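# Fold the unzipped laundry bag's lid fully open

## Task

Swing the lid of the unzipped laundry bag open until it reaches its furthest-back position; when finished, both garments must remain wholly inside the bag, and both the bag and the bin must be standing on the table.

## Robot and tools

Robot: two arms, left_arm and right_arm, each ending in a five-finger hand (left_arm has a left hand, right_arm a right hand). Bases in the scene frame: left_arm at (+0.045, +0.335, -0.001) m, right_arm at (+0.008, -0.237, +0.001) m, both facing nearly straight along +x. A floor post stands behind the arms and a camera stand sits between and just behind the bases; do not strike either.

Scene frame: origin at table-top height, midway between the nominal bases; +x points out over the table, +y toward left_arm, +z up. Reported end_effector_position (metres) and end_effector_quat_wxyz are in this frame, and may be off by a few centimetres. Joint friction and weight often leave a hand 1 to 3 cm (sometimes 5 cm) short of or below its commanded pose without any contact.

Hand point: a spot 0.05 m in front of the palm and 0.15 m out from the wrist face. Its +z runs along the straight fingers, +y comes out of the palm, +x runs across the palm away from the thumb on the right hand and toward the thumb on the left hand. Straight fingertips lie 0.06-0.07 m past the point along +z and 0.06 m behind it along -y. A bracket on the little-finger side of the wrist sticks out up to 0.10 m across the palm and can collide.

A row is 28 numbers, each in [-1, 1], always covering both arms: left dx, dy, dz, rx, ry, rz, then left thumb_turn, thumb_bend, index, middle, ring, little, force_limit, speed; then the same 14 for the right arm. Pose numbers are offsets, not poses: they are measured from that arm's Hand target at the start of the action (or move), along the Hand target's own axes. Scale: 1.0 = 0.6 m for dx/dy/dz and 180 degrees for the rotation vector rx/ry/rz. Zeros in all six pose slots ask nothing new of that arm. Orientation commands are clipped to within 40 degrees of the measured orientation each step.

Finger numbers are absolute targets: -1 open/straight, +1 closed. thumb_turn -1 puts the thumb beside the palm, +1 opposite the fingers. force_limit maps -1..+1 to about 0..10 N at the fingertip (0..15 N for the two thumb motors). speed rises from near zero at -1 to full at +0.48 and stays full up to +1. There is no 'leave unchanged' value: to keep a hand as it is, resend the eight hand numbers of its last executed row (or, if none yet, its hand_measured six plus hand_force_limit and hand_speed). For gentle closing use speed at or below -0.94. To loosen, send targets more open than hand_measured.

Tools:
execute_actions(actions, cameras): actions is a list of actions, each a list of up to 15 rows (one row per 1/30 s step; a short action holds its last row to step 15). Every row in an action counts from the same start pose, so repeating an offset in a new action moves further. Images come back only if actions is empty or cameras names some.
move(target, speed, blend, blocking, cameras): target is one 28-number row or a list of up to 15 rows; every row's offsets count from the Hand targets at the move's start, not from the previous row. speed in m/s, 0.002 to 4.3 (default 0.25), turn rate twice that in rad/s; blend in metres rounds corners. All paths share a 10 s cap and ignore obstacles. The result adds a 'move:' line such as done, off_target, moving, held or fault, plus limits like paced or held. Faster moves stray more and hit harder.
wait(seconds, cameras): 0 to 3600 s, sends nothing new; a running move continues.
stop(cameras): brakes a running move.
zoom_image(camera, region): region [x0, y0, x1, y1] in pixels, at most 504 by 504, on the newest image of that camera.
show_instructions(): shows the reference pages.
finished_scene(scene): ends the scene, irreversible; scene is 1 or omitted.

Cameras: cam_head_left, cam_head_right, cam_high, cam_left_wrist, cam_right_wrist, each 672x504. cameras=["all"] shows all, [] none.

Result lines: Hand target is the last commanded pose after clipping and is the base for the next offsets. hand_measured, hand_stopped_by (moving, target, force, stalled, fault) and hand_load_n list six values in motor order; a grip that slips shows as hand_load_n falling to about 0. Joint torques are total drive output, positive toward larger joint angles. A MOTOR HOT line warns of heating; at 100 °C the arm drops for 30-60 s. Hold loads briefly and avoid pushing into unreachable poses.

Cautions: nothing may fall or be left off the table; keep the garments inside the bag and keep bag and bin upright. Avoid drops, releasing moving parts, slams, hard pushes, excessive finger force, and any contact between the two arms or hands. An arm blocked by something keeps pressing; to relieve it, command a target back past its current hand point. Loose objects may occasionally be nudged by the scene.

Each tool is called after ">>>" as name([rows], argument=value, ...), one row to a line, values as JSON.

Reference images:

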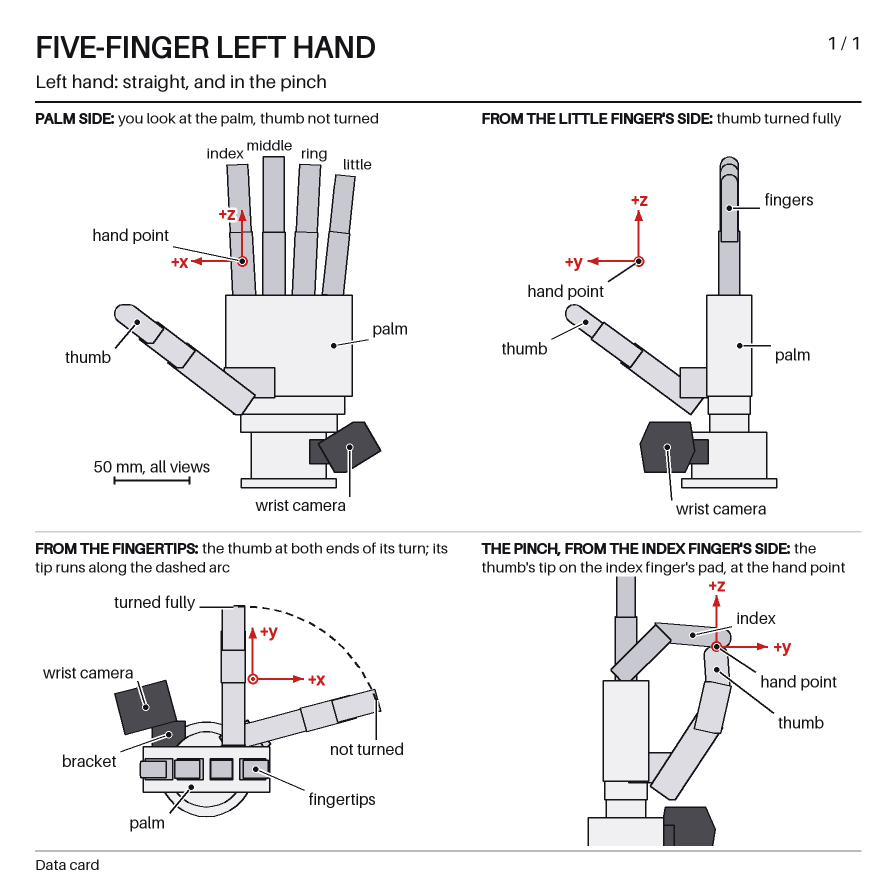

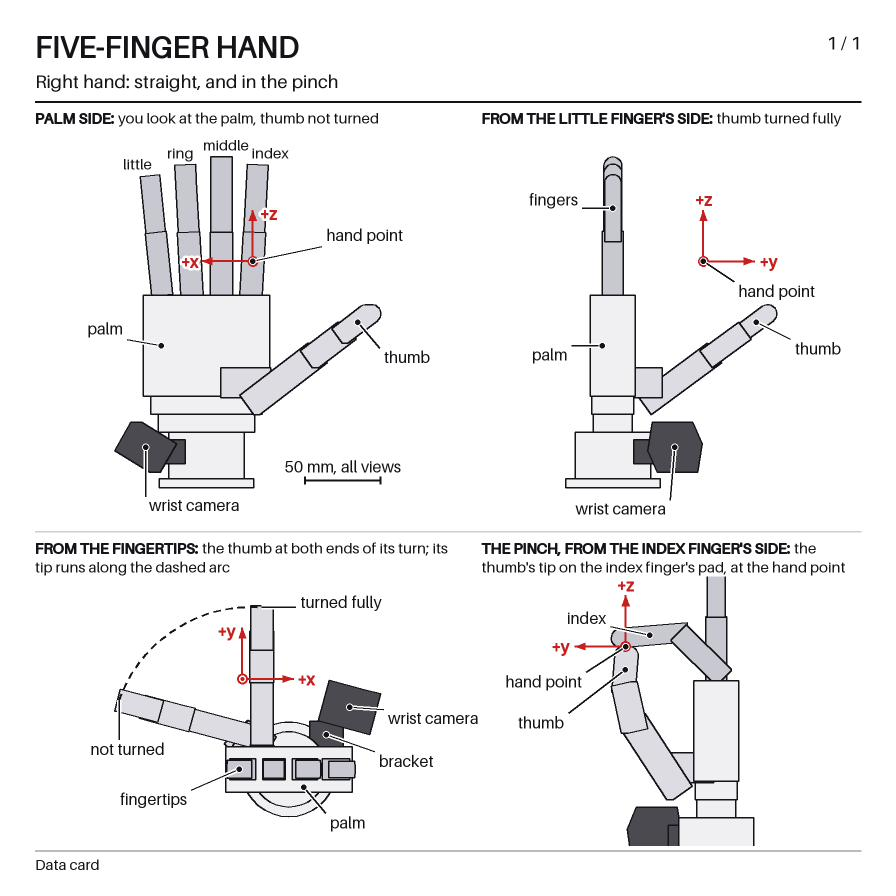

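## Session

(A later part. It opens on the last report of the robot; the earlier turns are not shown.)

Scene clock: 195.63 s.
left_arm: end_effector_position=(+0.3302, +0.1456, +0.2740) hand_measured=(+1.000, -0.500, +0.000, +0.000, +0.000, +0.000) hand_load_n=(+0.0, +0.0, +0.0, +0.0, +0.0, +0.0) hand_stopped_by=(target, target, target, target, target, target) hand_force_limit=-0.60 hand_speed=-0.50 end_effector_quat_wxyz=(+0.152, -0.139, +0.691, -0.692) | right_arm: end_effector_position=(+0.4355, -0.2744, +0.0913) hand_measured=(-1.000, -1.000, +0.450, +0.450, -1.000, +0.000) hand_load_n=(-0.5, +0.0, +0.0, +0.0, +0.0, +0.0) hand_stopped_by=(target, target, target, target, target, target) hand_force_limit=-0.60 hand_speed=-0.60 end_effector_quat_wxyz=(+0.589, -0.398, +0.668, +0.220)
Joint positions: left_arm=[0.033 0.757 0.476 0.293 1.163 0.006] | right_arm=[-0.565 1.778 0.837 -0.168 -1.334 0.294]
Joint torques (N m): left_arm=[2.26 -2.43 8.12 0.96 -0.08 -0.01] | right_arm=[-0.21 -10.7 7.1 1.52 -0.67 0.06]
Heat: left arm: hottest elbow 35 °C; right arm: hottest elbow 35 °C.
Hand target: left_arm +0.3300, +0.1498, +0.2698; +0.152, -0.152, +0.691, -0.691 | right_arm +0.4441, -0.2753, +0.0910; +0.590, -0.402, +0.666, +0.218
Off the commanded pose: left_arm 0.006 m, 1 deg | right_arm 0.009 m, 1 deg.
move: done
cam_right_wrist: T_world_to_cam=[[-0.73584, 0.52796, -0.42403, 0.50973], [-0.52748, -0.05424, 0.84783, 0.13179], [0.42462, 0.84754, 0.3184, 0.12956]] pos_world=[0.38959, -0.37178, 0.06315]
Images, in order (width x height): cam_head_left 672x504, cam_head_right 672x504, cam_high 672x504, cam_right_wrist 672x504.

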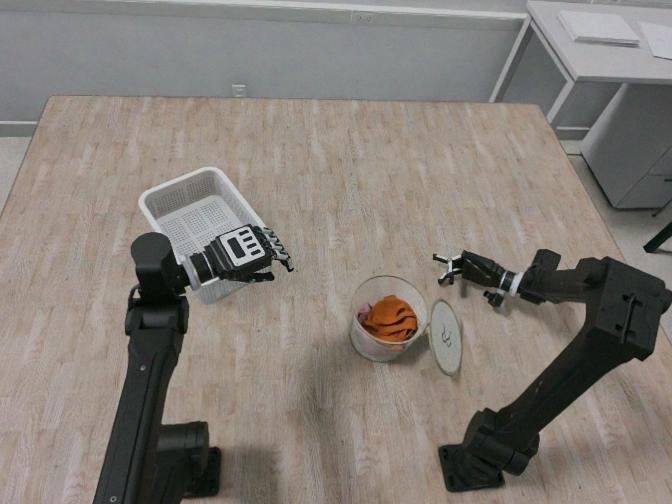

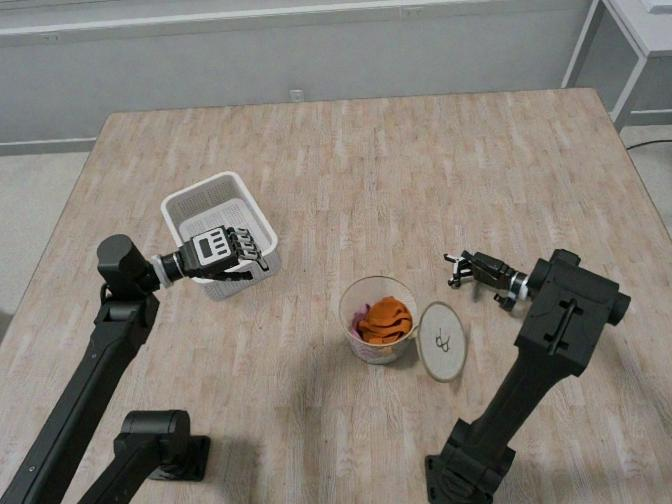

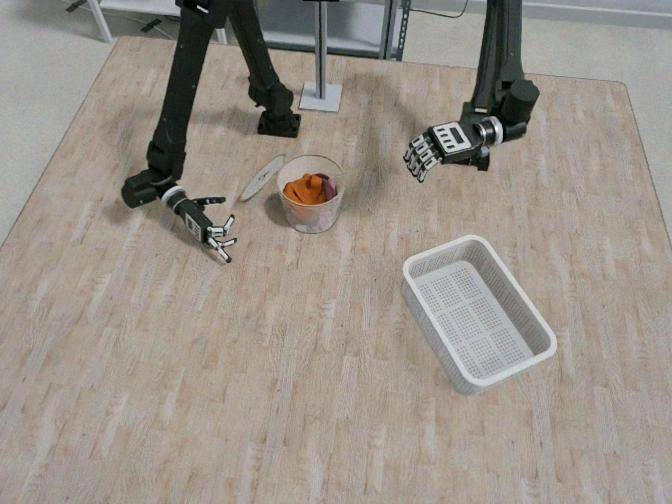

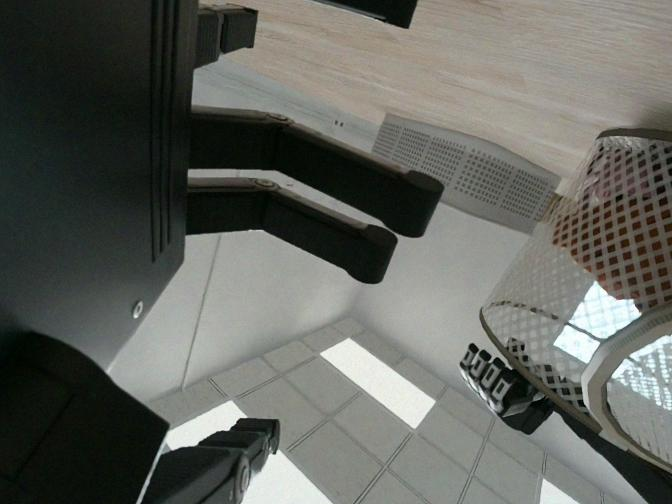

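>>> wait(seconds=1.5, cameras=["cam_head_left","cam_head_right","cam_high"])

>>> zoom_image(camera="cam_head_left", region=[410, 280, 490, 390])

>>> zoom_image(camera="cam_high", region=[225, 140, 305, 210])

>>> zoom_image(camera="cam_head_right", region=[400, 290, 490, 400])

Scene clock: 198.63 s.
left_arm: end_effector_position=(+0.3302, +0.1456, +0.2740) hand_measured=(+1.000, -0.500, +0.000, +0.000, +0.000, +0.000) hand_load_n=(+0.0, +0.0, -0.5, +0.0, +0.0, +0.0) hand_stopped_by=(target, target, target, target, target, target) hand_force_limit=-0.60 hand_speed=-0.50 end_effector_quat_wxyz=(+0.152, -0.139, +0.691, -0.692) | right_arm: end_effector_position=(+0.4355, -0.2744, +0.0914) hand_measured=(-1.000, -1.000, +0.450, +0.450, -1.000, +0.000) hand_load_n=(+0.0, +0.0, +0.0, +0.0, +0.0, +0.0) hand_stopped_by=(target, target, target, target, target, target) hand_force_limit=-0.60 hand_speed=-0.60 end_effector_quat_wxyz=(+0.589, -0.398, +0.669, +0.220)
Joint positions: left_arm=[0.033 0.757 0.476 0.293 1.163 0.006] | right_arm=[-0.565 1.778 0.837 -0.168 -1.334 0.295]
Joint torques (N m): left_arm=[1.96 -2.37 8.18 0.91 -0.1 -0.01] | right_arm=[-0.26 -10.52 7.09 1.48 -0.66 0.05]
Heat: left arm: hottest elbow 35 °C; right arm: hottest elbow 35 °C.
Hand target: left_arm +0.3300, +0.1498, +0.2698; +0.152, -0.152, +0.691, -0.691 | right_arm +0.4441, -0.2753, +0.0910; +0.590, -0.402, +0.666, +0.218
Off the commanded pose: left_arm 0.006 m, 1 deg | right_arm 0.009 m, 1 deg.
wait: 1.50 s; at rest from the start

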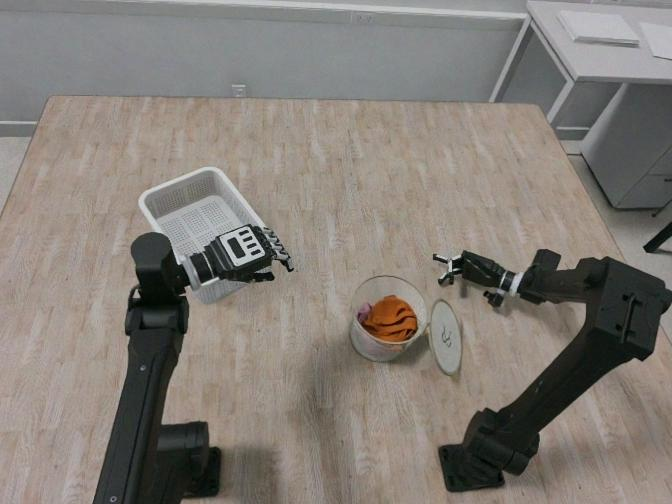

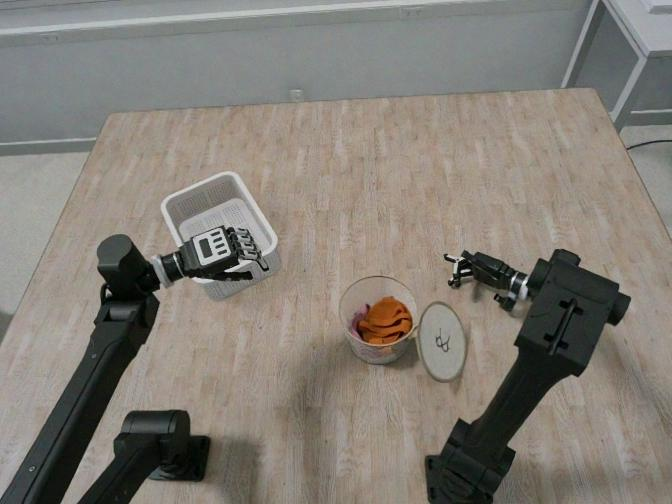

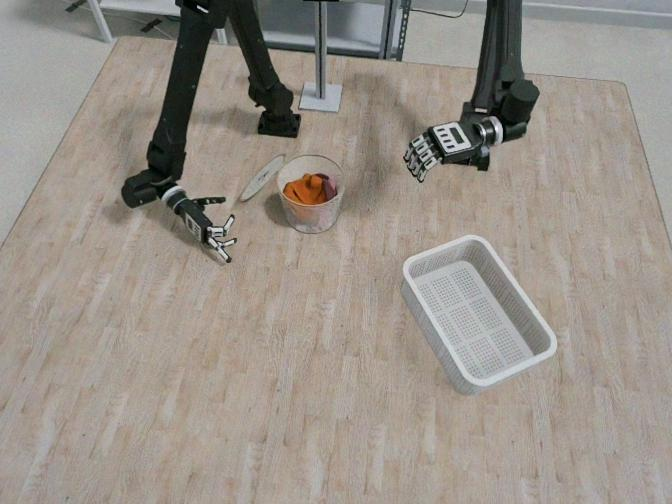

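Scaled by 4.582 from the camera's image (finer frame: 960x720).

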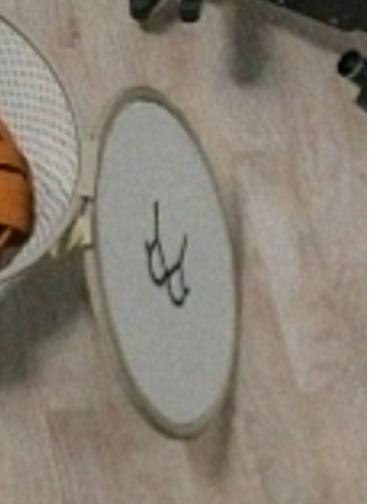

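Scaled by 6.300 from the camera's image (finer frame: 960x720).

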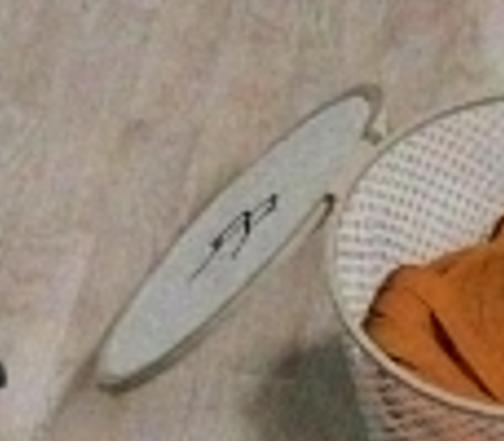

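Scaled by 4.582 from the camera's image (finer frame: 960x720).

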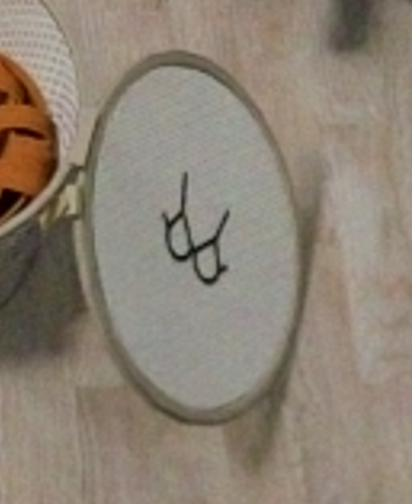

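>>> finished_scene()

The scene is finished: the task was done.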